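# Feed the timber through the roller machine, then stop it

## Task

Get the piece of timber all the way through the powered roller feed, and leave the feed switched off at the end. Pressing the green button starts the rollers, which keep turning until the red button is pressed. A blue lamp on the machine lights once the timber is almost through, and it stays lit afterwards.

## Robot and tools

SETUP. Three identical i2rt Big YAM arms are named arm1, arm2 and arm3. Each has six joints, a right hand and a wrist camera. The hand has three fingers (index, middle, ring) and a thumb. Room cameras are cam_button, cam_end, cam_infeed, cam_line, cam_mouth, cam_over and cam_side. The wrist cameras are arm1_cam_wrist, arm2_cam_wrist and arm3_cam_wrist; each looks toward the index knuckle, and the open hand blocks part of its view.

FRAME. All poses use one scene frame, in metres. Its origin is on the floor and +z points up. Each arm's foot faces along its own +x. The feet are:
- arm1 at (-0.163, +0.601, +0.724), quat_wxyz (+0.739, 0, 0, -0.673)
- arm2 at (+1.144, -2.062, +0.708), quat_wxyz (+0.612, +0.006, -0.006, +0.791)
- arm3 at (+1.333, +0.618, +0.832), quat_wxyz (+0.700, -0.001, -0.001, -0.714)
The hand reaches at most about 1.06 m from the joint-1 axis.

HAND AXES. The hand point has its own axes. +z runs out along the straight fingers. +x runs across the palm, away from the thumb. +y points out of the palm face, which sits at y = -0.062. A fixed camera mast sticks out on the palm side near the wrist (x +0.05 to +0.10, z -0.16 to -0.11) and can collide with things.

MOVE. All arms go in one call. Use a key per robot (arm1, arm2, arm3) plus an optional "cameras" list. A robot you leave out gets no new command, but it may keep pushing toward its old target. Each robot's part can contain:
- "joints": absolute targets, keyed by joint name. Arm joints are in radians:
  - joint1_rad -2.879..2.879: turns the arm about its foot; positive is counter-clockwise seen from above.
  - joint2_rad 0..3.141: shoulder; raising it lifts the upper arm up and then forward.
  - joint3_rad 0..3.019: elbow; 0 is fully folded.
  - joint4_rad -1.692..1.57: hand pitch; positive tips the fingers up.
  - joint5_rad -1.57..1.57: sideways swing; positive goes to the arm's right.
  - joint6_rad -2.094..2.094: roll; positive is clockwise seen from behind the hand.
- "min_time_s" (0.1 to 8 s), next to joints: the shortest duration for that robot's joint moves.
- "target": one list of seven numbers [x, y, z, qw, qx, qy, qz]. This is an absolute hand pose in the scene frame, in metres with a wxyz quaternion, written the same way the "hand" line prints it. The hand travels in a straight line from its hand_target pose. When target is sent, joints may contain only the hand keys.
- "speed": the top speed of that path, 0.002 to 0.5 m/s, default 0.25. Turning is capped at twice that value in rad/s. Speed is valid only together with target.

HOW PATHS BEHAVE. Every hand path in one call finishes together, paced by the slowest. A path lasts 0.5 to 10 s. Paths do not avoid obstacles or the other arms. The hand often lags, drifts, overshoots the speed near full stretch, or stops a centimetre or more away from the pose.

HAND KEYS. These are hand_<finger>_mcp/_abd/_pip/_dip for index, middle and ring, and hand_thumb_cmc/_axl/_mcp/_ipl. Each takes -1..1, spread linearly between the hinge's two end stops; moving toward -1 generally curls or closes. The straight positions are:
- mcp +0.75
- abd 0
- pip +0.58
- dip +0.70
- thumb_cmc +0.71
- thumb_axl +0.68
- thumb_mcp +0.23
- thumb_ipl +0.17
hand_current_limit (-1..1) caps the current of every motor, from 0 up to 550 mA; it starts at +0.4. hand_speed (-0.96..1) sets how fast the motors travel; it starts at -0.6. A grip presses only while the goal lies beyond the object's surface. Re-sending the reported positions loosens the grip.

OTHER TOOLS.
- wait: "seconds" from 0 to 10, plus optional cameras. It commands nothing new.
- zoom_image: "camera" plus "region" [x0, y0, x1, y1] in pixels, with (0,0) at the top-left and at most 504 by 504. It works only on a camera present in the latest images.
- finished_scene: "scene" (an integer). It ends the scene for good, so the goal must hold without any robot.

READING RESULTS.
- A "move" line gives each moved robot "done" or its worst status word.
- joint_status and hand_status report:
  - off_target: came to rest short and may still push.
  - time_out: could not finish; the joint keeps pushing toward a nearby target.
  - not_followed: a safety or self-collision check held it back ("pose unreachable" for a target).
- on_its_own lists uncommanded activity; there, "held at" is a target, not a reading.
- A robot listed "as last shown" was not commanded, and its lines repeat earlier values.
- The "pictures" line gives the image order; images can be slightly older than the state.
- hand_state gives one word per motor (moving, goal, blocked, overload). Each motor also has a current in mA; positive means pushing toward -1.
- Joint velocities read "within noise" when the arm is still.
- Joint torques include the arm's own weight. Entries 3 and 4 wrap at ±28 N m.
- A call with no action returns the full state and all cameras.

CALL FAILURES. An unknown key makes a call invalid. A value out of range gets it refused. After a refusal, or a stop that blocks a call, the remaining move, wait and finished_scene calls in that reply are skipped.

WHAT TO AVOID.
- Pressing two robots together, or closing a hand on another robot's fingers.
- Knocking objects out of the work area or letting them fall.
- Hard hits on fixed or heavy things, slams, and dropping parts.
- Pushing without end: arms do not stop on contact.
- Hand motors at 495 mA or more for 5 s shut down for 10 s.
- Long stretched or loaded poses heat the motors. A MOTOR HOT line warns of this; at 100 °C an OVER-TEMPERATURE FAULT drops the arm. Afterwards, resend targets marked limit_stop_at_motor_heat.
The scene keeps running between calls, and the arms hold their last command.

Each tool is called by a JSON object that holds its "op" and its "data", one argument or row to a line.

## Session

{"op": "move", "data": {

}}

Scene clock: 0.00 s.
Joint torques (N m): no reading
Heat: arm1: hottest joint3_rad 31 °C; arm2: hottest joint1_rad 32 °C; arm3: hottest joint3_rad 30 °C.
Joint velocities: within noise
arm1.joint_positions: joint1_rad=-0.372 joint2_rad=+0.611 joint3_rad=+1.514 joint4_rad=-1.449 joint5_rad=+0.040 joint6_rad=+1.149 hand_index_mcp=+0.753 hand_index_abd=+0.000 hand_index_pip=+0.577 hand_index_dip=+0.696 hand_middle_mcp=+0.753 hand_middle_abd=+0.000 hand_middle_pip=+0.577 hand_middle_dip=+0.696 hand_ring_mcp=+0.753 hand_ring_abd=+0.000 hand_ring_pip=+0.577 hand_ring_dip=+0.696 hand_thumb_cmc=+0.714 hand_thumb_axl=+0.677 hand_thumb_mcp=+0.226 hand_thumb_ipl=+0.168 hand_current_limit=+0.400 hand_speed=-0.600
arm1.joint_status: not commanded
arm1.hand_state: goal,goal,goal,goal,goal,goal,goal,goal,goal,goal,goal,goal,goal,goal,goal,goal
arm1.index_mcp_current_ma: 0
arm1.index_abd_current_ma: 0
arm1.index_pip_current_ma: 0
arm1.index_dip_current_ma: 0
arm1.middle_mcp_current_ma: 0
arm1.middle_abd_current_ma: 0
arm1.middle_pip_current_ma: 0
arm1.middle_dip_current_ma: 0
arm1.ring_mcp_current_ma: 0
arm1.ring_abd_current_ma: 0
arm1.ring_pip_current_ma: 0
arm1.ring_dip_current_ma: 0
arm1.thumb_cmc_current_ma: 0
arm1.thumb_axl_current_ma: 0
arm1.thumb_mcp_current_ma: 0
arm1.thumb_ipl_current_ma: 0
arm1.hand_goal_index_mcp: 0.754
arm1.hand_goal_index_abd: 0.000
arm1.hand_goal_index_pip: 0.576
arm1.hand_goal_index_dip: 0.696
arm1.hand_goal_middle_mcp: 0.754
arm1.hand_goal_middle_abd: 0.000
arm1.hand_goal_middle_pip: 0.576
arm1.hand_goal_middle_dip: 0.696
arm1.hand_goal_ring_mcp: 0.754
arm1.hand_goal_ring_abd: 0.000
arm1.hand_goal_ring_pip: 0.576
arm1.hand_goal_ring_dip: 0.696
arm1.hand_goal_thumb_cmc: 0.714
arm1.hand_goal_thumb_axl: 0.678
arm1.hand_goal_thumb_mcp: 0.226
arm1.hand_goal_thumb_ipl: 0.168
arm1.hand: x=-0.3096 y=+0.4317 z=+1.3127 quat_wxyz=(+0.452, +0.652, -0.578, +0.191) (m; scene frame)
arm1.hand_target: x=-0.3087 y=+0.4349 z=+1.3226 quat_wxyz=(+0.461, +0.648, -0.574, +0.196) (m; scene frame)
arm1.hand_status: not commanded
arm2.joint_positions: joint1_rad=+0.621 joint2_rad=+0.617 joint3_rad=+1.505 joint4_rad=-1.443 joint5_rad=+0.047 joint6_rad=+0.998 hand_index_mcp=+0.753 hand_index_abd=+0.000 hand_index_pip=+0.577 hand_index_dip=+0.696 hand_middle_mcp=+0.753 hand_middle_abd=+0.000 hand_middle_pip=+0.577 hand_middle_dip=+0.696 hand_ring_mcp=+0.753 hand_ring_abd=+0.000 hand_ring_pip=+0.577 hand_ring_dip=+0.696 hand_thumb_cmc=+0.714 hand_thumb_axl=+0.677 hand_thumb_mcp=+0.226 hand_thumb_ipl=+0.168 hand_current_limit=+0.400 hand_speed=-0.600
arm2.joint_status: not commanded
arm2.hand_state: goal,goal,goal,goal,goal,goal,goal,goal,goal,goal,goal,goal,goal,goal,goal,goal
arm2.index_mcp_current_ma: 0
arm2.index_abd_current_ma: 0
arm2.index_pip_current_ma: 0
arm2.index_dip_current_ma: 0
arm2.middle_mcp_current_ma: 0
arm2.middle_abd_current_ma: 0
arm2.middle_pip_current_ma: 0
arm2.middle_dip_current_ma: 0
arm2.ring_mcp_current_ma: 0
arm2.ring_abd_current_ma: 0
arm2.ring_pip_current_ma: 0
arm2.ring_dip_current_ma: 0
arm2.thumb_cmc_current_ma: 0
arm2.thumb_axl_current_ma: 0
arm2.thumb_mcp_current_ma: 0
arm2.thumb_ipl_current_ma: 0
arm2.hand_goal_index_mcp: 0.754
arm2.hand_goal_index_abd: 0.000
arm2.hand_goal_index_pip: 0.576
arm2.hand_goal_index_dip: 0.696
arm2.hand_goal_middle_mcp: 0.754
arm2.hand_goal_middle_abd: 0.000
arm2.hand_goal_middle_pip: 0.576
arm2.hand_goal_middle_dip: 0.696
arm2.hand_goal_ring_mcp: 0.754
arm2.hand_goal_ring_abd: 0.000
arm2.hand_goal_ring_pip: 0.576
arm2.hand_goal_ring_dip: 0.696
arm2.hand_goal_thumb_cmc: 0.714
arm2.hand_goal_thumb_axl: 0.678
arm2.hand_goal_thumb_mcp: 0.226
arm2.hand_goal_thumb_ipl: 0.168
arm2.hand: x=+1.0398 y=-1.8638 z=+1.3081 quat_wxyz=(-0.381, +0.062, +0.868, +0.312) (m; scene frame)
arm2.hand_target: x=+1.0421 y=-1.8659 z=+1.3178 quat_wxyz=(-0.390, +0.062, +0.862, +0.318) (m; scene frame)
arm2.hand_status: not commanded
arm3.joint_positions: joint1_rad=+0.270 joint2_rad=+0.626 joint3_rad=+1.389 joint4_rad=-1.423 joint5_rad=-0.006 joint6_rad=+1.018 hand_index_mcp=+0.753 hand_index_abd=+0.000 hand_index_pip=+0.577 hand_index_dip=+0.696 hand_middle_mcp=+0.753 hand_middle_abd=+0.000 hand_middle_pip=+0.577 hand_middle_dip=+0.696 hand_ring_mcp=+0.753 hand_ring_abd=+0.000 hand_ring_pip=+0.577 hand_ring_dip=+0.696 hand_thumb_cmc=+0.714 hand_thumb_axl=+0.677 hand_thumb_mcp=+0.226 hand_thumb_ipl=+0.168 hand_current_limit=+0.400 hand_speed=-0.600
arm3.joint_status: not commanded
arm3.hand_state: goal,goal,goal,goal,goal,goal,goal,goal,goal,goal,goal,goal,goal,goal,goal,goal
arm3.index_mcp_current_ma: 0
arm3.index_abd_current_ma: 0
arm3.index_pip_current_ma: 0
arm3.index_dip_current_ma: 0
arm3.middle_mcp_current_ma: 0
arm3.middle_abd_current_ma: 0
arm3.middle_pip_current_ma: 0
arm3.middle_dip_current_ma: 0
arm3.ring_mcp_current_ma: 0
arm3.ring_abd_current_ma: 0
arm3.ring_pip_current_ma: 0
arm3.ring_dip_current_ma: 0
arm3.thumb_cmc_current_ma: 0
arm3.thumb_axl_current_ma: 0
arm3.thumb_mcp_current_ma: 0
arm3.thumb_ipl_current_ma: 0
arm3.hand_goal_index_mcp: 0.754
arm3.hand_goal_index_abd: 0.000
arm3.hand_goal_index_pip: 0.576
arm3.hand_goal_index_dip: 0.696
arm3.hand_goal_middle_mcp: 0.754
arm3.hand_goal_middle_abd: 0.000
arm3.hand_goal_middle_pip: 0.576
arm3.hand_goal_middle_dip: 0.696
arm3.hand_goal_ring_mcp: 0.754
arm3.hand_goal_ring_abd: 0.000
arm3.hand_goal_ring_pip: 0.576
arm3.hand_goal_ring_dip: 0.696
arm3.hand_goal_thumb_cmc: 0.714
arm3.hand_goal_thumb_axl: 0.678
arm3.hand_goal_thumb_mcp: 0.226
arm3.hand_goal_thumb_ipl: 0.168
arm3.hand: x=+1.3121 y=+0.3642 z=+1.3718 quat_wxyz=(+0.354, +0.833, -0.335, +0.263) (m; scene frame)
arm3.hand_target: x=+1.3116 y=+0.3663 z=+1.3828 quat_wxyz=(+0.363, +0.827, -0.333, +0.270) (m; scene frame)
arm3.hand_status: not commanded
pictures: arm1_cam_wrist, arm2_cam_wrist, arm3_cam_wrist, cam_button, cam_end, cam_infeed, cam_line, cam_mouth, cam_over, cam_side
Images, in order (width x height): arm1_cam_wrist 672x504, arm2_cam_wrist 672x504, arm3_cam_wrist 672x504, cam_button 896x504, cam_end 896x504, cam_infeed 896x504, cam_line 896x504, cam_mouth 896x504, cam_over 896x504, cam_side 896x504.

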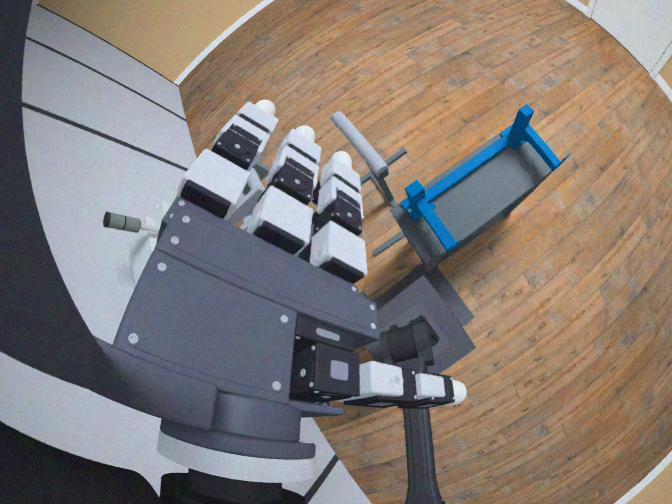

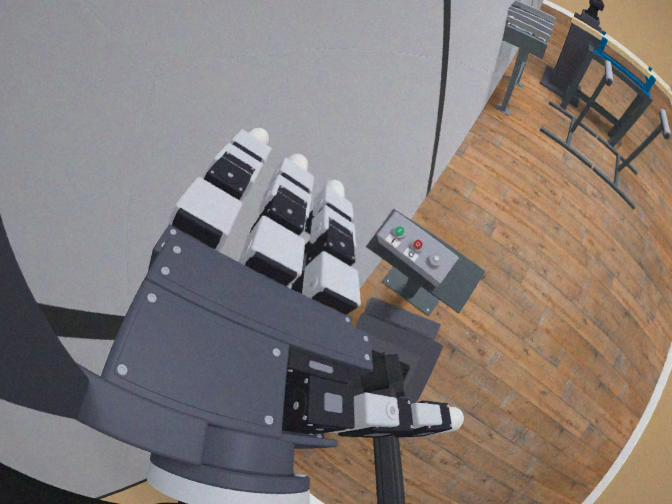

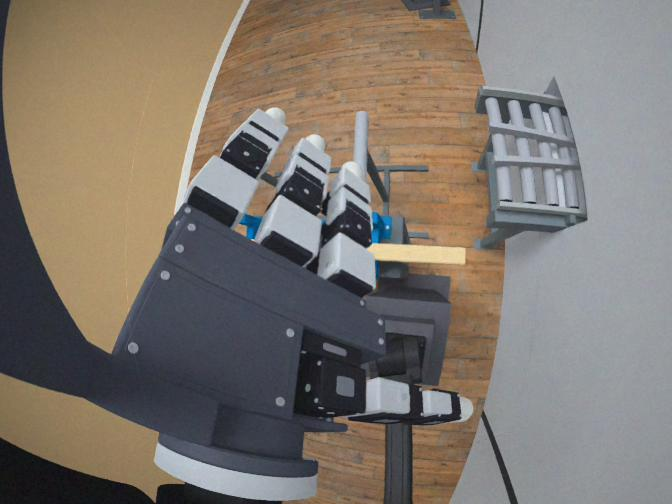

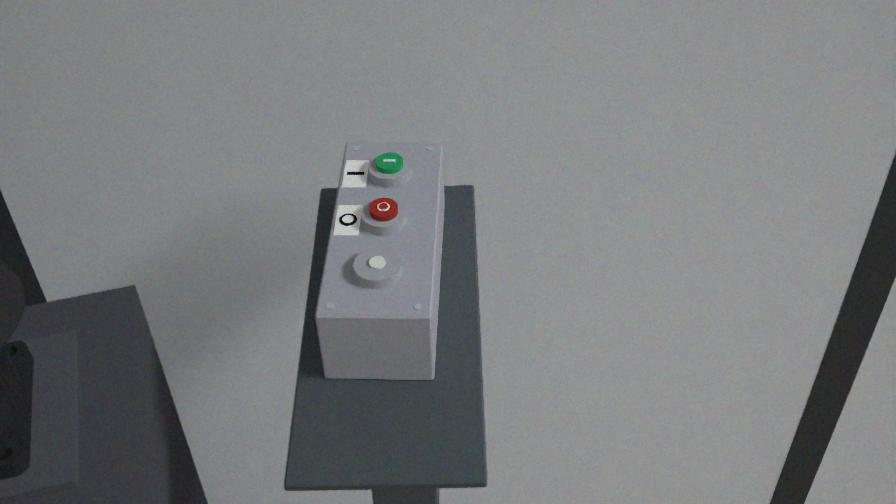

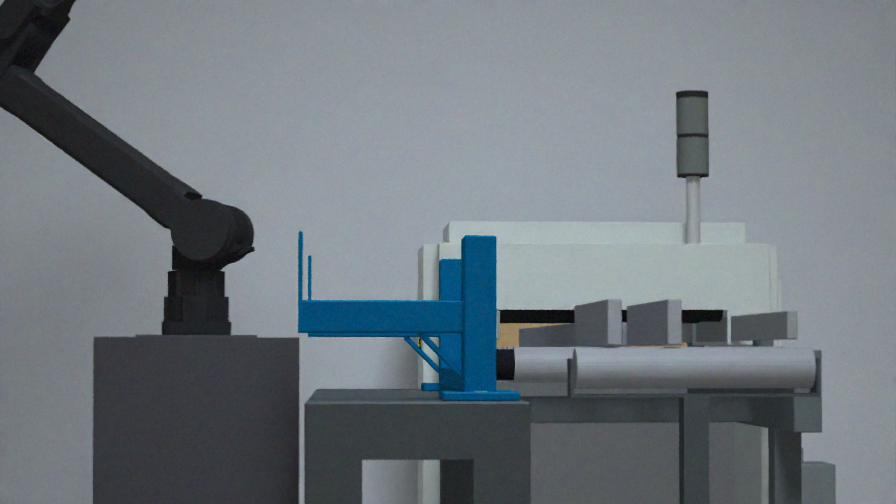

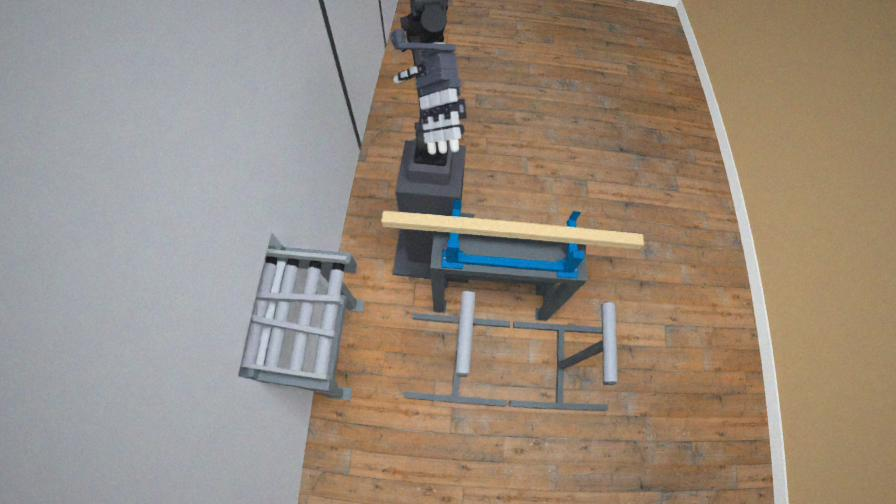

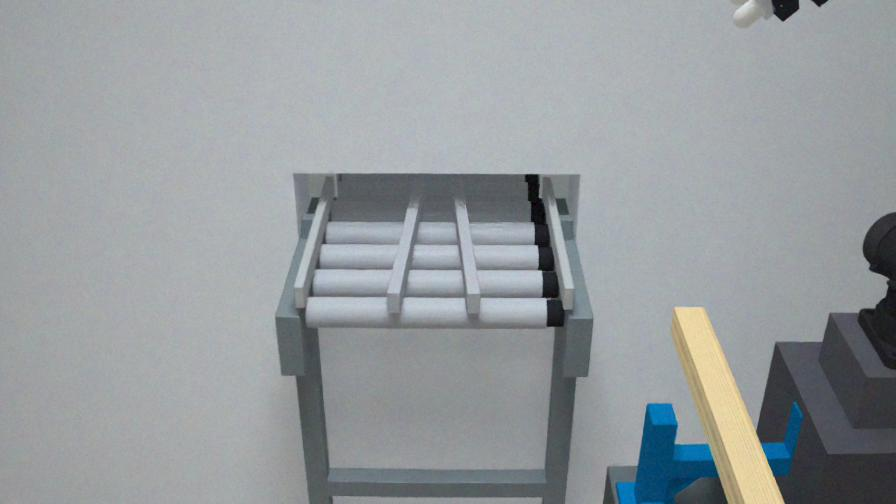

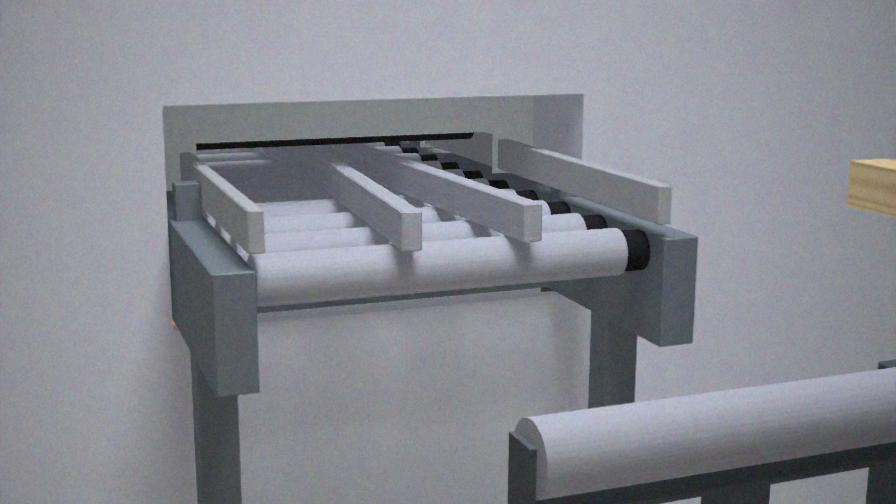

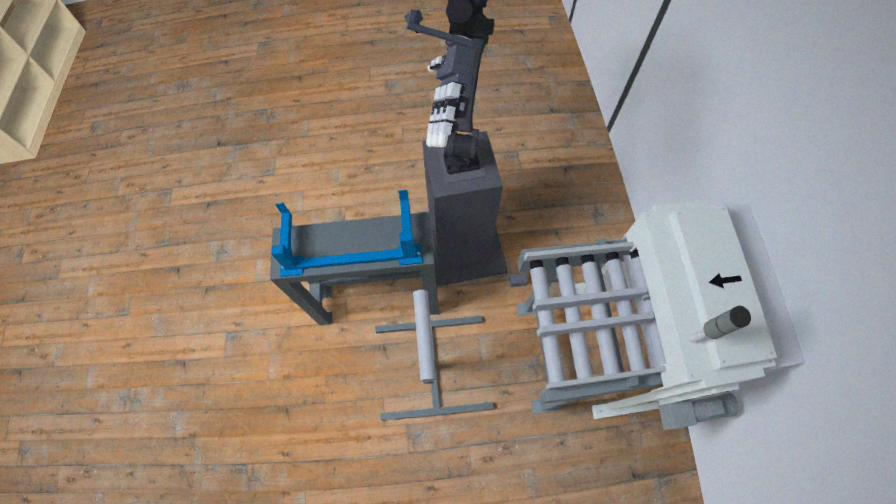

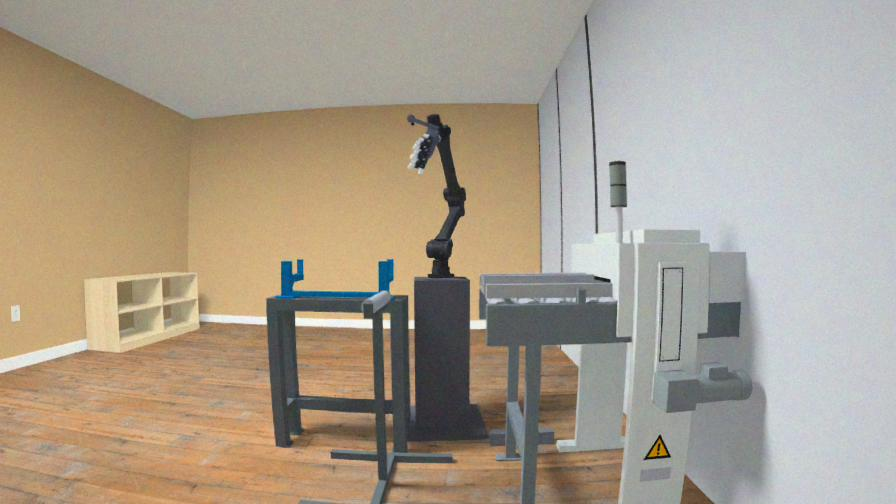

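{"op": "move", "data": {
  "arm2": {"target": [0.955, -1.69, 1.22, 0, 0, 1, 0], "speed": 0.3, "joints": {"hand_middle_mcp": -0.07, "hand_middle_pip": -0.3, "hand_middle_dip": -0.17, "hand_ring_mcp": -0.07, "hand_ring_pip": -0.3, "hand_ring_dip": -0.17}},
  "arm3": {"target": [1.57, 0.40, 1.12, 0, 1, 0, 0], "speed": 0.3, "joints": {"hand_index_pip": -0.7, "hand_middle_pip": -0.7, "hand_ring_pip": -0.7, "hand_thumb_cmc": -0.571}},
  "cameras": ["arm3_cam_wrist", "cam_line", "cam_infeed"]
}}

Scene clock: 18.63 s.
Joint torques (N m): arm1=[0.73 3.96 8.44 2.95 0.04 -0.04] | arm2=[0.56 -5.77 11.49 1.18 0.38 -0.12] | arm3=[0.56 -5.95 9.05 -0.06 0.11 -0.06]
Heat: arm1: hottest joint3_rad 33 °C; arm2: hottest joint1_rad 32 °C; arm3: hottest joint3_rad 33 °C.
move: arm2 off_target; arm3 done
Joint velocities: within noise
arm1: as last shown
arm1.joint_positions: joint1_rad=-0.372 joint2_rad=+0.611 joint3_rad=+1.514 joint4_rad=-1.449 joint5_rad=+0.040 joint6_rad=+1.149 hand_index_mcp=+0.755 hand_index_abd=+0.000 hand_index_pip=+0.577 hand_index_dip=+0.696 hand_middle_mcp=+0.755 hand_middle_abd=+0.000 hand_middle_pip=+0.577 hand_middle_dip=+0.696 hand_ring_mcp=+0.754 hand_ring_abd=+0.000 hand_ring_pip=+0.577 hand_ring_dip=+0.696 hand_thumb_cmc=+0.715 hand_thumb_axl=+0.677 hand_thumb_mcp=+0.226 hand_thumb_ipl=+0.168 hand_current_limit=+0.400 hand_speed=-0.600
arm2.joint_positions: joint1_rad=+0.404 joint2_rad=+1.181 joint3_rad=+1.670 joint4_rad=-1.685 joint5_rad=+0.054 joint6_rad=+0.639 hand_index_mcp=+0.756 hand_index_abd=+0.000 hand_index_pip=+0.577 hand_index_dip=+0.696 hand_middle_mcp=-0.052 hand_middle_abd=+0.000 hand_middle_pip=-0.295 hand_middle_dip=-0.167 hand_ring_mcp=-0.054 hand_ring_abd=+0.000 hand_ring_pip=-0.295 hand_ring_dip=-0.167 hand_thumb_cmc=+0.716 hand_thumb_axl=+0.677 hand_thumb_mcp=+0.224 hand_thumb_ipl=+0.168 hand_current_limit=+0.400 hand_speed=-0.600
arm2.joint_status: all done
arm2.hand_state: goal,goal,goal,goal,goal,goal,goal,goal,goal,goal,goal,goal,goal,goal,goal,goal
arm2.index_mcp_current_ma: 2
arm2.index_abd_current_ma: 0
arm2.index_pip_current_ma: 1
arm2.index_dip_current_ma: 0
arm2.middle_mcp_current_ma: 40
arm2.middle_abd_current_ma: 0
arm2.middle_pip_current_ma: 8
arm2.middle_dip_current_ma: 3
arm2.ring_mcp_current_ma: 33
arm2.ring_abd_current_ma: 0
arm2.ring_pip_current_ma: 6
arm2.ring_dip_current_ma: 3
arm2.thumb_cmc_current_ma: 2
arm2.thumb_axl_current_ma: -1
arm2.thumb_mcp_current_ma: -3
arm2.thumb_ipl_current_ma: 0
arm2.hand_goal_index_mcp: 0.754
arm2.hand_goal_index_abd: 0.000
arm2.hand_goal_index_pip: 0.576
arm2.hand_goal_index_dip: 0.696
arm2.hand_goal_middle_mcp: -0.070
arm2.hand_goal_middle_abd: 0.000
arm2.hand_goal_middle_pip: -0.300
arm2.hand_goal_middle_dip: -0.170
arm2.hand_goal_ring_mcp: -0.070
arm2.hand_goal_ring_abd: 0.000
arm2.hand_goal_ring_pip: -0.300
arm2.hand_goal_ring_dip: -0.170
arm2.hand_goal_thumb_cmc: 0.714
arm2.hand_goal_thumb_axl: 0.678
arm2.hand_goal_thumb_mcp: 0.226
arm2.hand_goal_thumb_ipl: 0.168
arm2.hand: x=+0.9511 y=-1.6913 z=+1.1943 quat_wxyz=(-0.093, -0.005, +0.981, +0.172) (m; scene frame)
arm2.hand_target: x=+0.9554 y=-1.6907 z=+1.2188 quat_wxyz=(-0.103, -0.005, +0.976, +0.192) (m; scene frame)
arm2.hand_status: off_target (0.026 m and 22.6 deg from the pose sent, 0.213 m and 59.6 deg at the start; pose on its path clipped on 35 of 89 steps; a joint's target at an end of its range on 67 of 89 steps)
arm3.joint_positions: joint1_rad=+1.105 joint2_rad=+1.100 joint3_rad=+1.192 joint4_rad=-1.658 joint5_rad=+0.000 joint6_rad=+1.105 hand_index_mcp=+0.756 hand_index_abd=+0.000 hand_index_pip=-0.691 hand_index_dip=+0.696 hand_middle_mcp=+0.756 hand_middle_abd=+0.000 hand_middle_pip=-0.693 hand_middle_dip=+0.696 hand_ring_mcp=+0.756 hand_ring_abd=+0.000 hand_ring_pip=-0.693 hand_ring_dip=+0.696 hand_thumb_cmc=-0.567 hand_thumb_axl=+0.677 hand_thumb_mcp=+0.223 hand_thumb_ipl=+0.168 hand_current_limit=+0.400 hand_speed=-0.600
arm3.joint_status: all done
arm3.hand_state: goal,goal,goal,goal,goal,goal,goal,goal,goal,goal,goal,goal,goal,goal,goal,goal
arm3.index_mcp_current_ma: 1
arm3.index_abd_current_ma: 0
arm3.index_pip_current_ma: 8
arm3.index_dip_current_ma: 0
arm3.middle_mcp_current_ma: 1
arm3.middle_abd_current_ma: 0
arm3.middle_pip_current_ma: 5
arm3.middle_dip_current_ma: 0
arm3.ring_mcp_current_ma: 1
arm3.ring_abd_current_ma: 0
arm3.ring_pip_current_ma: 6
arm3.ring_dip_current_ma: 0
arm3.thumb_cmc_current_ma: 1
arm3.thumb_axl_current_ma: 0
arm3.thumb_mcp_current_ma: -2
arm3.thumb_ipl_current_ma: 0
arm3.hand_goal_index_mcp: 0.754
arm3.hand_goal_index_abd: 0.000
arm3.hand_goal_index_pip: -0.700
arm3.hand_goal_index_dip: 0.696
arm3.hand_goal_middle_mcp: 0.754
arm3.hand_goal_middle_abd: 0.000
arm3.hand_goal_middle_pip: -0.700
arm3.hand_goal_middle_dip: 0.696
arm3.hand_goal_ring_mcp: 0.754
arm3.hand_goal_ring_abd: 0.000
arm3.hand_goal_ring_pip: -0.700
arm3.hand_goal_ring_dip: 0.696
arm3.hand_goal_thumb_cmc: -0.570
arm3.hand_goal_thumb_axl: 0.678
arm3.hand_goal_thumb_mcp: 0.226
arm3.hand_goal_thumb_ipl: 0.168
arm3.hand: x=+1.5668 y=+0.3973 z=+1.1183 quat_wxyz=(+0.002, +1.000, -0.010, +0.002) (m; scene frame)
arm3.hand_target: x=+1.5699 y=+0.4000 z=+1.1200 quat_wxyz=(+0.000, +1.000, +0.000, +0.000) (m; scene frame)
arm3.hand_status: done (0.005 m and 1.2 deg from the pose sent, 0.362 m and 67.3 deg at the start)
pictures: arm3_cam_wrist, cam_infeed, cam_line
Images, in order (width x height): arm3_cam_wrist 672x504, cam_infeed 896x504, cam_line 896x504.

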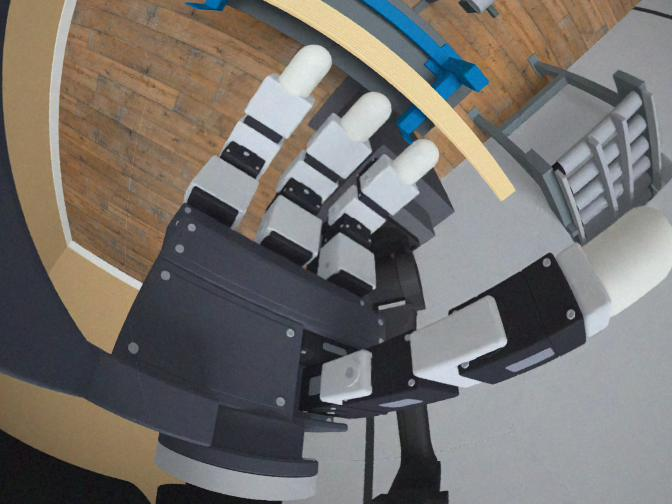

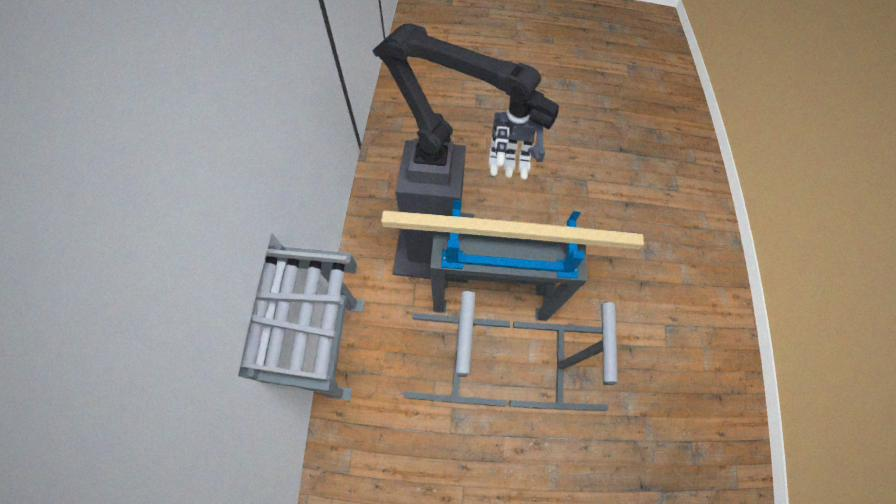

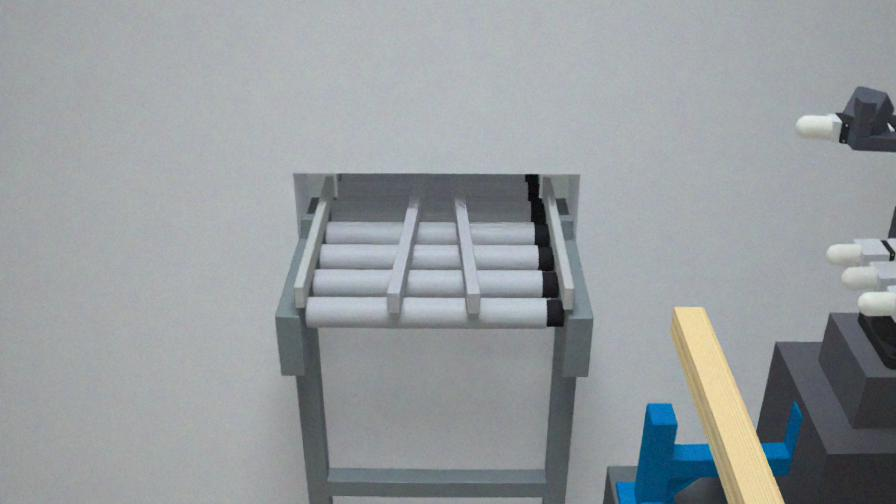

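{"op": "zoom_image", "data": {
  "camera": "arm3_cam_wrist",
  "region": [220, 0, 540, 240]
}}

Scaled by 1.575 from the camera's 672x504 image, which has a finer 960x720 frame.

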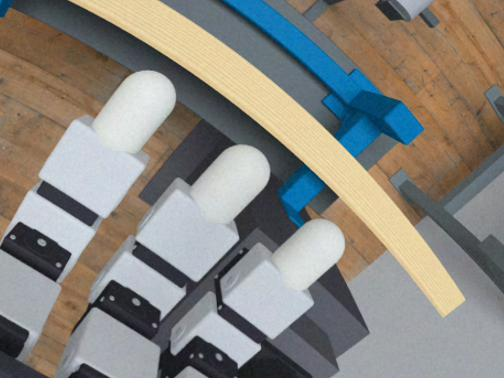

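{"op": "move", "data": {
  "arm2": {"target": [0.944, -1.672, 1.03, 0, 0, 1, 0], "speed": 0.25},
  "arm3": {"target": [1.575, 0.455, 0.92, 0, 1, 0, 0], "speed": 0.25},
  "cameras": ["arm3_cam_wrist", "cam_line", "cam_infeed", "cam_button"]
}}

Scene clock: 40.47 s.
Joint torques (N m): arm1=[0.67 3.72 8.44 2.93 0.05 -0.03] | arm2=[0.15 -8.82 7.27 0.34 0.1 -0.05] | arm3=[0.56 -5.01 7.79 0.61 0.32 0.15]
Heat: arm1: hottest joint3_rad 34 °C; arm2: hottest joint3_rad 35 °C; arm3: hottest joint3_rad 34 °C.
move: arm2 done; arm3 done
Joint velocities: within noise
arm1: as last shown
arm2.joint_positions: joint1_rad=+0.382 joint2_rad=+1.344 joint3_rad=+1.474 joint4_rad=-1.685 joint5_rad=-0.002 joint6_rad=+0.633 hand_index_mcp=+0.755 hand_index_abd=+0.000 hand_index_pip=+0.577 hand_index_dip=+0.696 hand_middle_mcp=-0.052 hand_middle_abd=+0.000 hand_middle_pip=-0.295 hand_middle_dip=-0.167 hand_ring_mcp=-0.054 hand_ring_abd=+0.000 hand_ring_pip=-0.295 hand_ring_dip=-0.167 hand_thumb_cmc=+0.716 hand_thumb_axl=+0.677 hand_thumb_mcp=+0.224 hand_thumb_ipl=+0.168 hand_current_limit=+0.400 hand_speed=-0.600
arm2.joint_status: not commanded
arm2.hand_state: goal,goal,goal,goal,goal,goal,goal,goal,goal,goal,goal,goal,goal,goal,goal,goal
arm2.index_mcp_current_ma: 1
arm2.index_abd_current_ma: 0
arm2.index_pip_current_ma: 1
arm2.index_dip_current_ma: 0
arm2.middle_mcp_current_ma: 40
arm2.middle_abd_current_ma: 0
arm2.middle_pip_current_ma: 8
arm2.middle_dip_current_ma: 3
arm2.ring_mcp_current_ma: 33
arm2.ring_abd_current_ma: 0
arm2.ring_pip_current_ma: 6
arm2.ring_dip_current_ma: 3
arm2.thumb_cmc_current_ma: 2
arm2.thumb_axl_current_ma: -1
arm2.thumb_mcp_current_ma: -3
arm2.thumb_ipl_current_ma: 0
arm2.hand_goal_index_mcp: 0.754
arm2.hand_goal_index_abd: 0.000
arm2.hand_goal_index_pip: 0.576
arm2.hand_goal_index_dip: 0.696
arm2.hand_goal_middle_mcp: -0.070
arm2.hand_goal_middle_abd: 0.000
arm2.hand_goal_middle_pip: -0.300
arm2.hand_goal_middle_dip: -0.170
arm2.hand_goal_ring_mcp: -0.070
arm2.hand_goal_ring_abd: 0.000
arm2.hand_goal_ring_pip: -0.300
arm2.hand_goal_ring_dip: -0.170
arm2.hand_goal_thumb_cmc: 0.714
arm2.hand_goal_thumb_axl: 0.678
arm2.hand_goal_thumb_mcp: 0.226
arm2.hand_goal_thumb_ipl: 0.168
arm2.hand: x=+0.9378 y=-1.6721 z=+1.0328 quat_wxyz=(-0.007, -0.002, +1.000, +0.014) (m; scene frame)
arm2.hand_target: x=+0.9439 y=-1.6721 z=+1.0296 quat_wxyz=(-0.004, +0.000, +1.000, +0.007) (m; scene frame)
arm2.hand_status: done (0.007 m and 1.8 deg from the pose sent, 0.166 m and 22.6 deg at the start; a joint's target at an end of its range on 52 of 54 steps)
arm3.joint_positions: joint1_rad=+1.292 joint2_rad=+1.152 joint3_rad=+0.702 joint4_rad=-1.123 joint5_rad=-0.005 joint6_rad=+1.274 hand_index_mcp=+0.756 hand_index_abd=+0.000 hand_index_pip=-0.691 hand_index_dip=+0.696 hand_middle_mcp=+0.756 hand_middle_abd=+0.000 hand_middle_pip=-0.693 hand_middle_dip=+0.696 hand_ring_mcp=+0.756 hand_ring_abd=+0.000 hand_ring_pip=-0.693 hand_ring_dip=+0.696 hand_thumb_cmc=-0.567 hand_thumb_axl=+0.677 hand_thumb_mcp=+0.223 hand_thumb_ipl=+0.168 hand_current_limit=+0.400 hand_speed=-0.600
arm3.joint_status: not commanded
arm3.hand_state: goal,goal,goal,goal,goal,goal,goal,goal,goal,goal,goal,goal,goal,goal,goal,goal
arm3.index_mcp_current_ma: 1
arm3.index_abd_current_ma: 0
arm3.index_pip_current_ma: 8
arm3.index_dip_current_ma: 0
arm3.middle_mcp_current_ma: 1
arm3.middle_abd_current_ma: 0
arm3.middle_pip_current_ma: 5
arm3.middle_dip_current_ma: 0
arm3.ring_mcp_current_ma: 1
arm3.ring_abd_current_ma: 0
arm3.ring_pip_current_ma: 6
arm3.ring_dip_current_ma: 0
arm3.thumb_cmc_current_ma: 1
arm3.thumb_axl_current_ma: 0
arm3.thumb_mcp_current_ma: -2
arm3.thumb_ipl_current_ma: 0
arm3.hand_goal_index_mcp: 0.754
arm3.hand_goal_index_abd: 0.000
arm3.hand_goal_index_pip: -0.700
arm3.hand_goal_index_dip: 0.696
arm3.hand_goal_middle_mcp: 0.754
arm3.hand_goal_middle_abd: 0.000
arm3.hand_goal_middle_pip: -0.700
arm3.hand_goal_middle_dip: 0.696
arm3.hand_goal_ring_mcp: 0.754
arm3.hand_goal_ring_abd: 0.000
arm3.hand_goal_ring_pip: -0.700
arm3.hand_goal_ring_dip: 0.696
arm3.hand_goal_thumb_cmc: -0.570
arm3.hand_goal_thumb_axl: 0.678
arm3.hand_goal_thumb_mcp: 0.226
arm3.hand_goal_thumb_ipl: 0.168
arm3.hand: x=+1.5712 y=+0.4531 z=+0.9218 quat_wxyz=(-0.001, +1.000, -0.001, -0.001) (m; scene frame)
arm3.hand_target: x=+1.5750 y=+0.4549 z=+0.9201 quat_wxyz=(+0.000, +1.000, +0.000, +0.000) (m; scene frame)
arm3.hand_status: done (0.005 m and 0.2 deg from the pose sent, 0.207 m and 1.2 deg at the start)
pictures: arm3_cam_wrist, cam_button, cam_infeed, cam_line
Images, in order (width x height): arm3_cam_wrist 672x504, cam_button 896x504, cam_infeed 896x504, cam_line 896x504.

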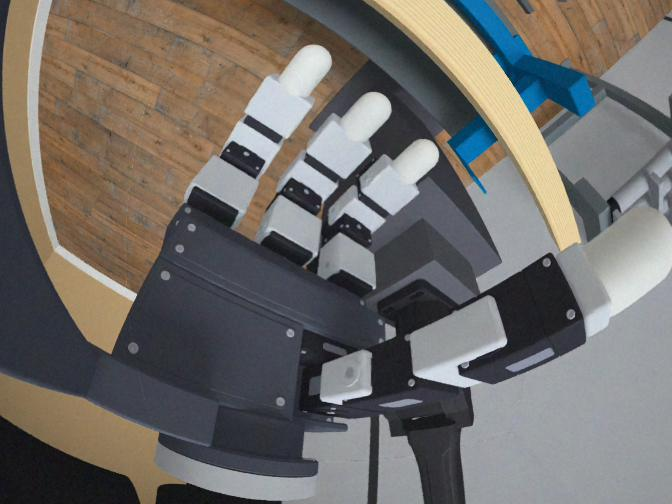

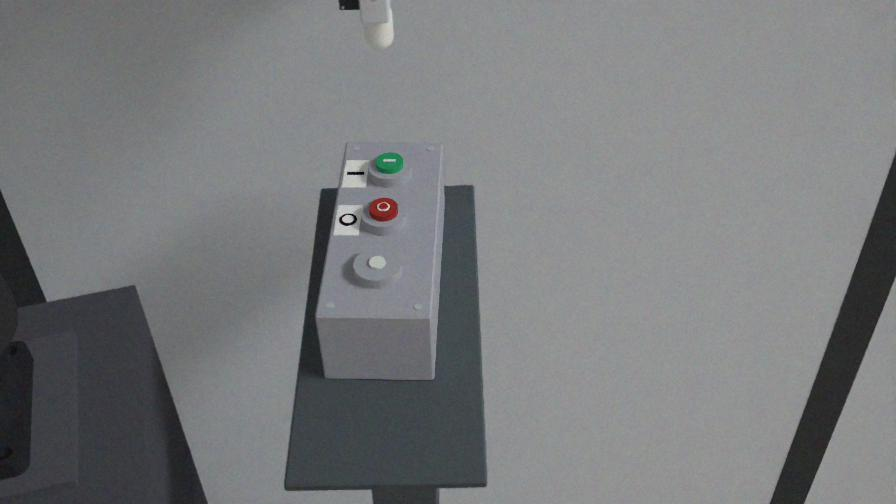

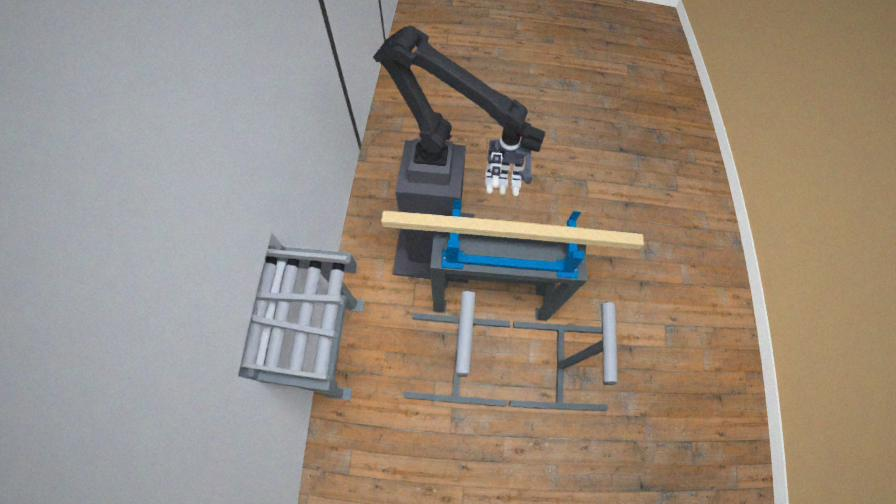

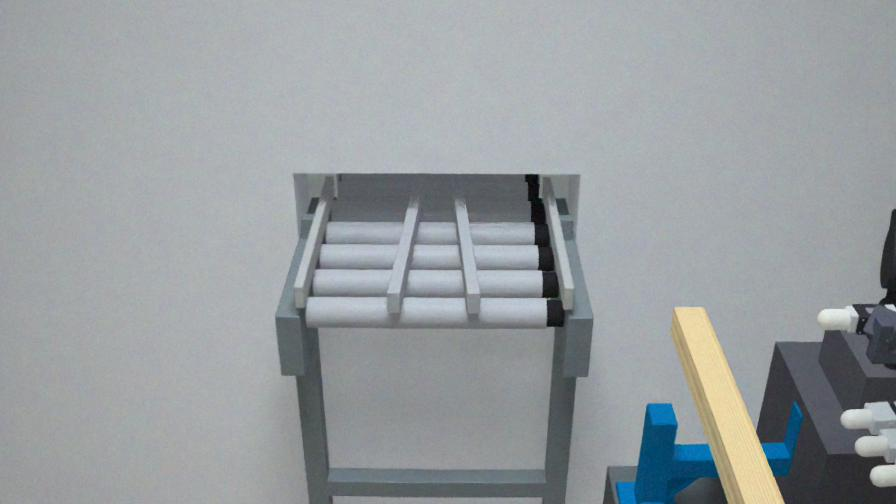

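{"op": "move", "data": {
  "arm2": {"target": [0.944, -1.667, 0.955, 0, 0, 1, 0], "speed": 0.15},
  "arm3": {"target": [1.577, 0.452, 0.73, 0, 1, 0, 0], "speed": 0.15},
  "cameras": ["arm3_cam_wrist", "cam_line", "cam_infeed", "cam_button"]
}}

Scene clock: 45.80 s.
Joint torques (N m): arm1=[0.85 3.78 8.44 2.96 0.04 -0.04] | arm2=[0.21 -7.88 6.99 1.11 0.09 -0.05] | arm3=[0.03 -7.65 3.44 0.66 0.28 0.07]
Heat: arm1: hottest joint3_rad 35 °C; arm2: hottest joint3_rad 34 °C; arm3: hottest joint3_rad 34 °C.
move: arm2 done; arm3 done
Joint velocities: within noise
arm1: as last shown
arm2.joint_positions: joint1_rad=+0.375 joint2_rad=+1.347 joint3_rad=+1.297 joint4_rad=-1.528 joint5_rad=-0.004 joint6_rad=+0.625 hand_index_mcp=+0.755 hand_index_abd=+0.000 hand_index_pip=+0.577 hand_index_dip=+0.696 hand_middle_mcp=-0.052 hand_middle_abd=+0.000 hand_middle_pip=-0.295 hand_middle_dip=-0.167 hand_ring_mcp=-0.054 hand_ring_abd=+0.000 hand_ring_pip=-0.295 hand_ring_dip=-0.167 hand_thumb_cmc=+0.716 hand_thumb_axl=+0.677 hand_thumb_mcp=+0.224 hand_thumb_ipl=+0.168 hand_current_limit=+0.400 hand_speed=-0.600
arm2.joint_status: not commanded
arm2.hand_state: goal,goal,goal,goal,goal,goal,goal,goal,goal,goal,goal,goal,goal,goal,goal,goal
arm2.index_mcp_current_ma: 1
arm2.index_abd_current_ma: 0
arm2.index_pip_current_ma: 1
arm2.index_dip_current_ma: 0
arm2.middle_mcp_current_ma: 40
arm2.middle_abd_current_ma: 0
arm2.middle_pip_current_ma: 8
arm2.middle_dip_current_ma: 3
arm2.ring_mcp_current_ma: 33
arm2.ring_abd_current_ma: 0
arm2.ring_pip_current_ma: 6
arm2.ring_dip_current_ma: 3
arm2.thumb_cmc_current_ma: 2
arm2.thumb_axl_current_ma: -1
arm2.thumb_mcp_current_ma: -3
arm2.thumb_ipl_current_ma: 0
arm2.hand_goal_index_mcp: 0.754
arm2.hand_goal_index_abd: 0.000
arm2.hand_goal_index_pip: 0.576
arm2.hand_goal_index_dip: 0.696
arm2.hand_goal_middle_mcp: -0.070
arm2.hand_goal_middle_abd: 0.000
arm2.hand_goal_middle_pip: -0.300
arm2.hand_goal_middle_dip: -0.170
arm2.hand_goal_ring_mcp: -0.070
arm2.hand_goal_ring_abd: 0.000
arm2.hand_goal_ring_pip: -0.300
arm2.hand_goal_ring_dip: -0.170
arm2.hand_goal_thumb_cmc: 0.714
arm2.hand_goal_thumb_axl: 0.678
arm2.hand_goal_thumb_mcp: 0.226
arm2.hand_goal_thumb_ipl: 0.168
arm2.hand: x=+0.9407 y=-1.6710 z=+0.9628 quat_wxyz=(-0.001, -0.002, +1.000, +0.004) (m; scene frame)
arm2.hand_target: x=+0.9441 y=-1.6671 z=+0.9550 quat_wxyz=(+0.000, +0.000, +1.000, +0.000) (m; scene frame)
arm2.hand_status: done (0.009 m and 0.5 deg from the pose sent, 0.078 m and 1.8 deg at the start)
arm3.joint_positions: joint1_rad=+1.292 joint2_rad=+1.672 joint3_rad=+0.506 joint4_rad=-0.403 joint5_rad=-0.005 joint6_rad=+1.274 hand_index_mcp=+0.756 hand_index_abd=+0.000 hand_index_pip=-0.691 hand_index_dip=+0.696 hand_middle_mcp=+0.756 hand_middle_abd=+0.000 hand_middle_pip=-0.693 hand_middle_dip=+0.696 hand_ring_mcp=+0.756 hand_ring_abd=+0.000 hand_ring_pip=-0.693 hand_ring_dip=+0.696 hand_thumb_cmc=-0.567 hand_thumb_axl=+0.677 hand_thumb_mcp=+0.223 hand_thumb_ipl=+0.168 hand_current_limit=+0.400 hand_speed=-0.600
arm3.joint_status: not commanded
arm3.hand_state: goal,goal,goal,goal,goal,goal,goal,goal,goal,goal,goal,goal,goal,goal,goal,goal
arm3.index_mcp_current_ma: 1
arm3.index_abd_current_ma: 0
arm3.index_pip_current_ma: 8
arm3.index_dip_current_ma: 0
arm3.middle_mcp_current_ma: 1
arm3.middle_abd_current_ma: 0
arm3.middle_pip_current_ma: 5
arm3.middle_dip_current_ma: 0
arm3.ring_mcp_current_ma: 1
arm3.ring_abd_current_ma: 0
arm3.ring_pip_current_ma: 6
arm3.ring_dip_current_ma: 0
arm3.thumb_cmc_current_ma: 1
arm3.thumb_axl_current_ma: 0
arm3.thumb_mcp_current_ma: -2
arm3.thumb_ipl_current_ma: 0
arm3.hand_goal_index_mcp: 0.754
arm3.hand_goal_index_abd: 0.000
arm3.hand_goal_index_pip: -0.700
arm3.hand_goal_index_dip: 0.696
arm3.hand_goal_middle_mcp: 0.754
arm3.hand_goal_middle_abd: 0.000
arm3.hand_goal_middle_pip: -0.700
arm3.hand_goal_middle_dip: 0.696
arm3.hand_goal_ring_mcp: 0.754
arm3.hand_goal_ring_abd: 0.000
arm3.hand_goal_ring_pip: -0.700
arm3.hand_goal_ring_dip: 0.696
arm3.hand_goal_thumb_cmc: -0.570
arm3.hand_goal_thumb_axl: 0.678
arm3.hand_goal_thumb_mcp: 0.226
arm3.hand_goal_thumb_ipl: 0.168
arm3.hand: x=+1.5760 y=+0.4511 z=+0.7332 quat_wxyz=(-0.001, +1.000, -0.001, +0.001) (m; scene frame)
arm3.hand_target: x=+1.5769 y=+0.4520 z=+0.7301 quat_wxyz=(+0.000, +1.000, +0.000, +0.000) (m; scene frame)
arm3.hand_status: done (0.004 m and 0.2 deg from the pose sent, 0.192 m and 0.2 deg at the start)
pictures: arm3_cam_wrist, cam_button, cam_infeed, cam_line
Images, in order (width x height): arm3_cam_wrist 672x504, cam_button 896x504, cam_infeed 896x504, cam_line 896x504.

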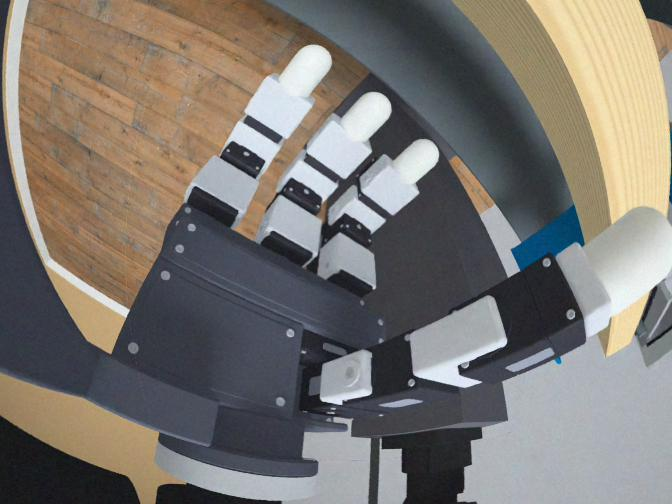

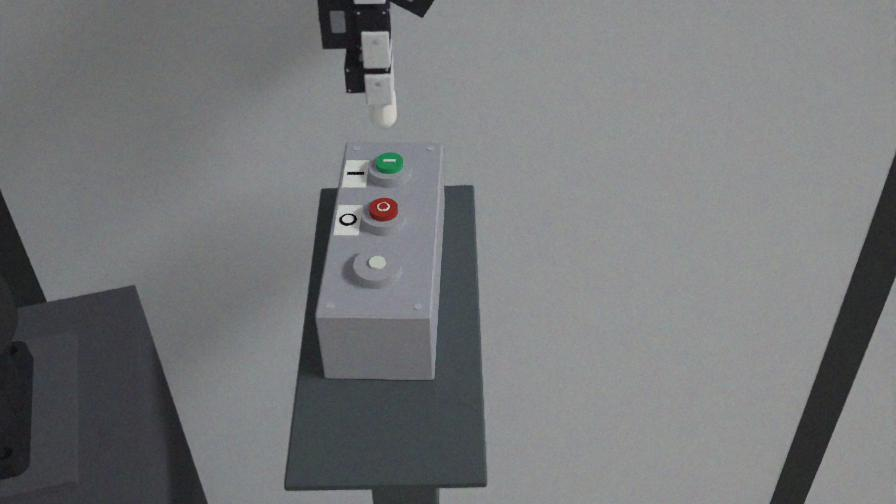

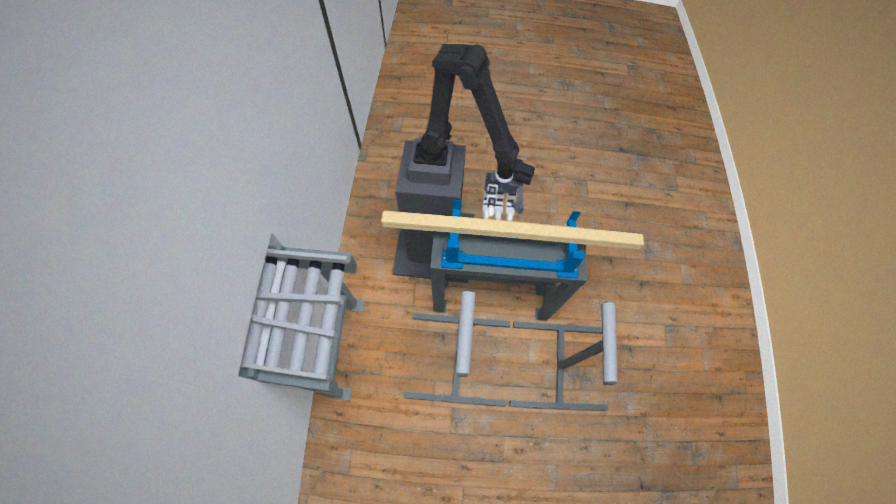

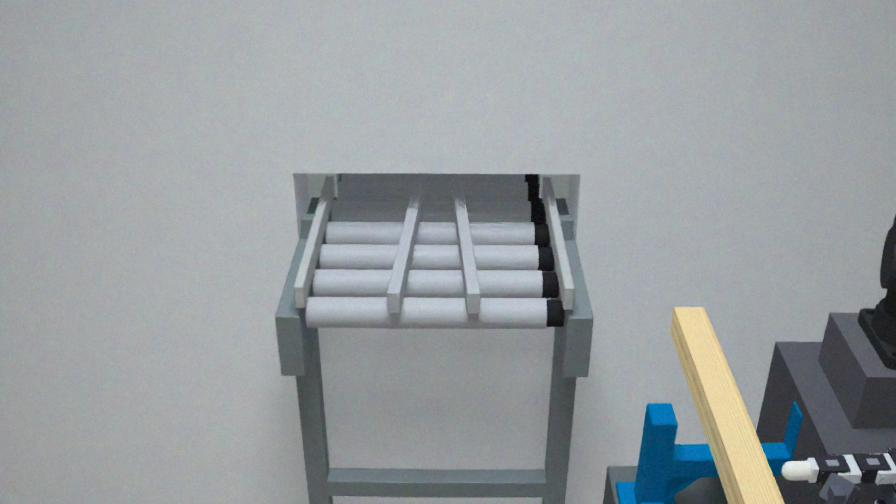

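{"op": "move", "data": {
  "arm3": {"target": [1.577, 0.325, 0.735, 0, 1, 0, 0], "speed": 0.1},
  "cameras": ["arm3_cam_wrist", "cam_line", "cam_infeed"]
}}

Scene clock: 54.77 s.
Joint torques (N m): arm1=[0.91 3.78 8.5 2.96 0.04 -0.05] | arm2=[0.21 -7.94 6.98 1.07 0.09 -0.06] | arm3=[-1.2 -9.52 6.02 0.01 0.13 -0.06]
Heat: arm1: hottest joint3_rad 35 °C; arm2: hottest joint3_rad 34 °C; arm3: hottest joint3_rad 33 °C.
move: arm3 done
Joint velocities: within noise
arm1, arm2: as last shown
arm2.hand: x=+0.9406 y=-1.6710 z=+0.9628 quat_wxyz=(-0.001, -0.002, +1.000, +0.004) (m; scene frame)
arm3.joint_positions: joint1_rad=+0.940 joint2_rad=+1.748 joint3_rad=+0.651 joint4_rad=-0.474 joint5_rad=-0.001 joint6_rad=+0.919 hand_index_mcp=+0.756 hand_index_abd=+0.000 hand_index_pip=-0.691 hand_index_dip=+0.696 hand_middle_mcp=+0.756 hand_middle_abd=+0.000 hand_middle_pip=-0.693 hand_middle_dip=+0.696 hand_ring_mcp=+0.756 hand_ring_abd=+0.000 hand_ring_pip=-0.693 hand_ring_dip=+0.696 hand_thumb_cmc=-0.567 hand_thumb_axl=+0.677 hand_thumb_mcp=+0.223 hand_thumb_ipl=+0.168 hand_current_limit=+0.400 hand_speed=-0.600
arm3.joint_status: not commanded
arm3.hand_state: goal,goal,goal,goal,goal,goal,goal,goal,goal,goal,goal,goal,goal,goal,goal,goal
arm3.index_mcp_current_ma: 1
arm3.index_abd_current_ma: 0
arm3.index_pip_current_ma: 8
arm3.index_dip_current_ma: 0
arm3.middle_mcp_current_ma: 1
arm3.middle_abd_current_ma: 0
arm3.middle_pip_current_ma: 5
arm3.middle_dip_current_ma: 0
arm3.ring_mcp_current_ma: 1
arm3.ring_abd_current_ma: 0
arm3.ring_pip_current_ma: 6
arm3.ring_dip_current_ma: 0
arm3.thumb_cmc_current_ma: 1
arm3.thumb_axl_current_ma: 0
arm3.thumb_mcp_current_ma: -2
arm3.thumb_ipl_current_ma: 0
arm3.hand_goal_index_mcp: 0.754
arm3.hand_goal_index_abd: 0.000
arm3.hand_goal_index_pip: -0.700
arm3.hand_goal_index_dip: 0.696
arm3.hand_goal_middle_mcp: 0.754
arm3.hand_goal_middle_abd: 0.000
arm3.hand_goal_middle_pip: -0.700
arm3.hand_goal_middle_dip: 0.696
arm3.hand_goal_ring_mcp: 0.754
arm3.hand_goal_ring_abd: 0.000
arm3.hand_goal_ring_pip: -0.700
arm3.hand_goal_ring_dip: 0.696
arm3.hand_goal_thumb_cmc: -0.570
arm3.hand_goal_thumb_axl: 0.678
arm3.hand_goal_thumb_mcp: 0.226
arm3.hand_goal_thumb_ipl: 0.168
arm3.hand: x=+1.5720 y=+0.3328 z=+0.7358 quat_wxyz=(+0.001, +1.000, +0.000, +0.000) (m; scene frame)
arm3.hand_target: x=+1.5768 y=+0.3251 z=+0.7351 quat_wxyz=(+0.000, +1.000, +0.000, +0.000) (m; scene frame)
arm3.hand_status: done (0.009 m and 0.1 deg from the pose sent, 0.126 m and 0.2 deg at the start)
pictures: arm3_cam_wrist, cam_infeed, cam_line
Images, in order (width x height): arm3_cam_wrist 672x504, cam_infeed 896x504, cam_line 896x504.

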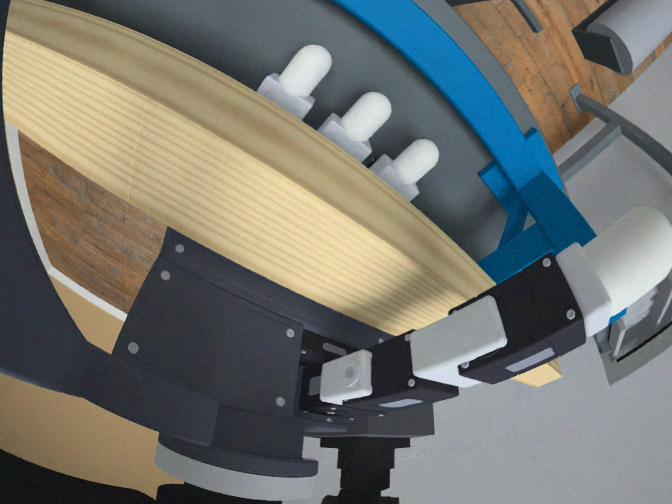

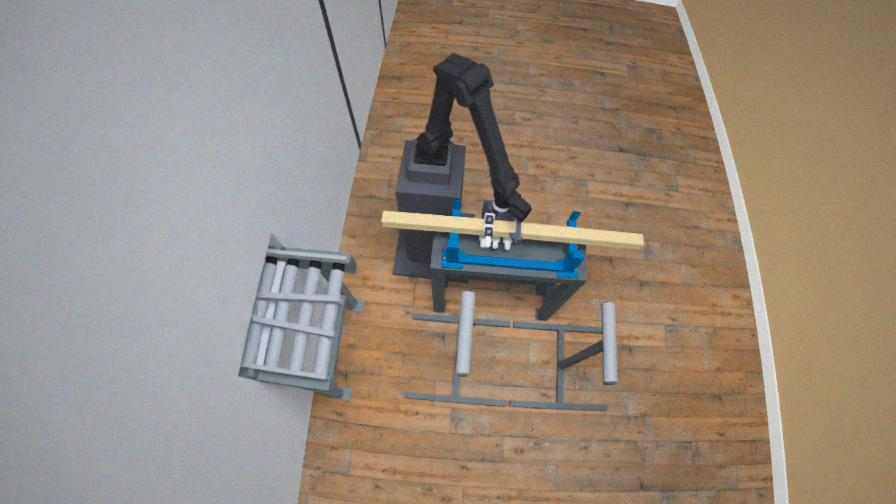

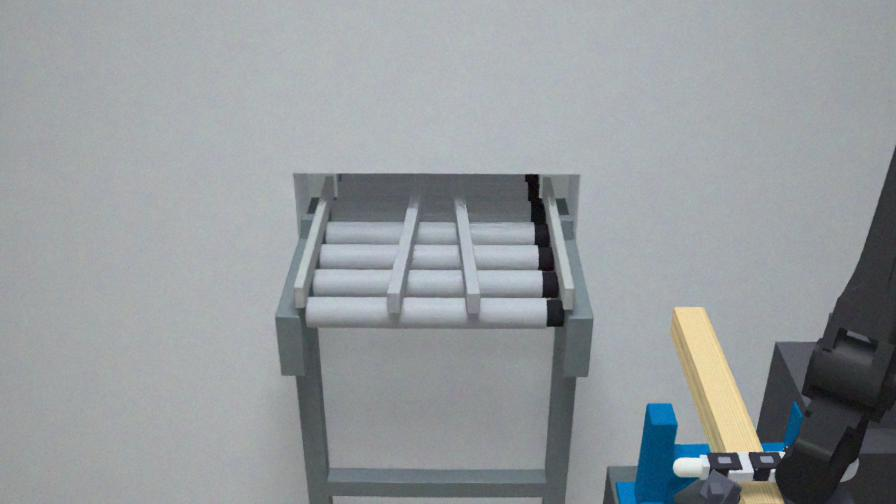

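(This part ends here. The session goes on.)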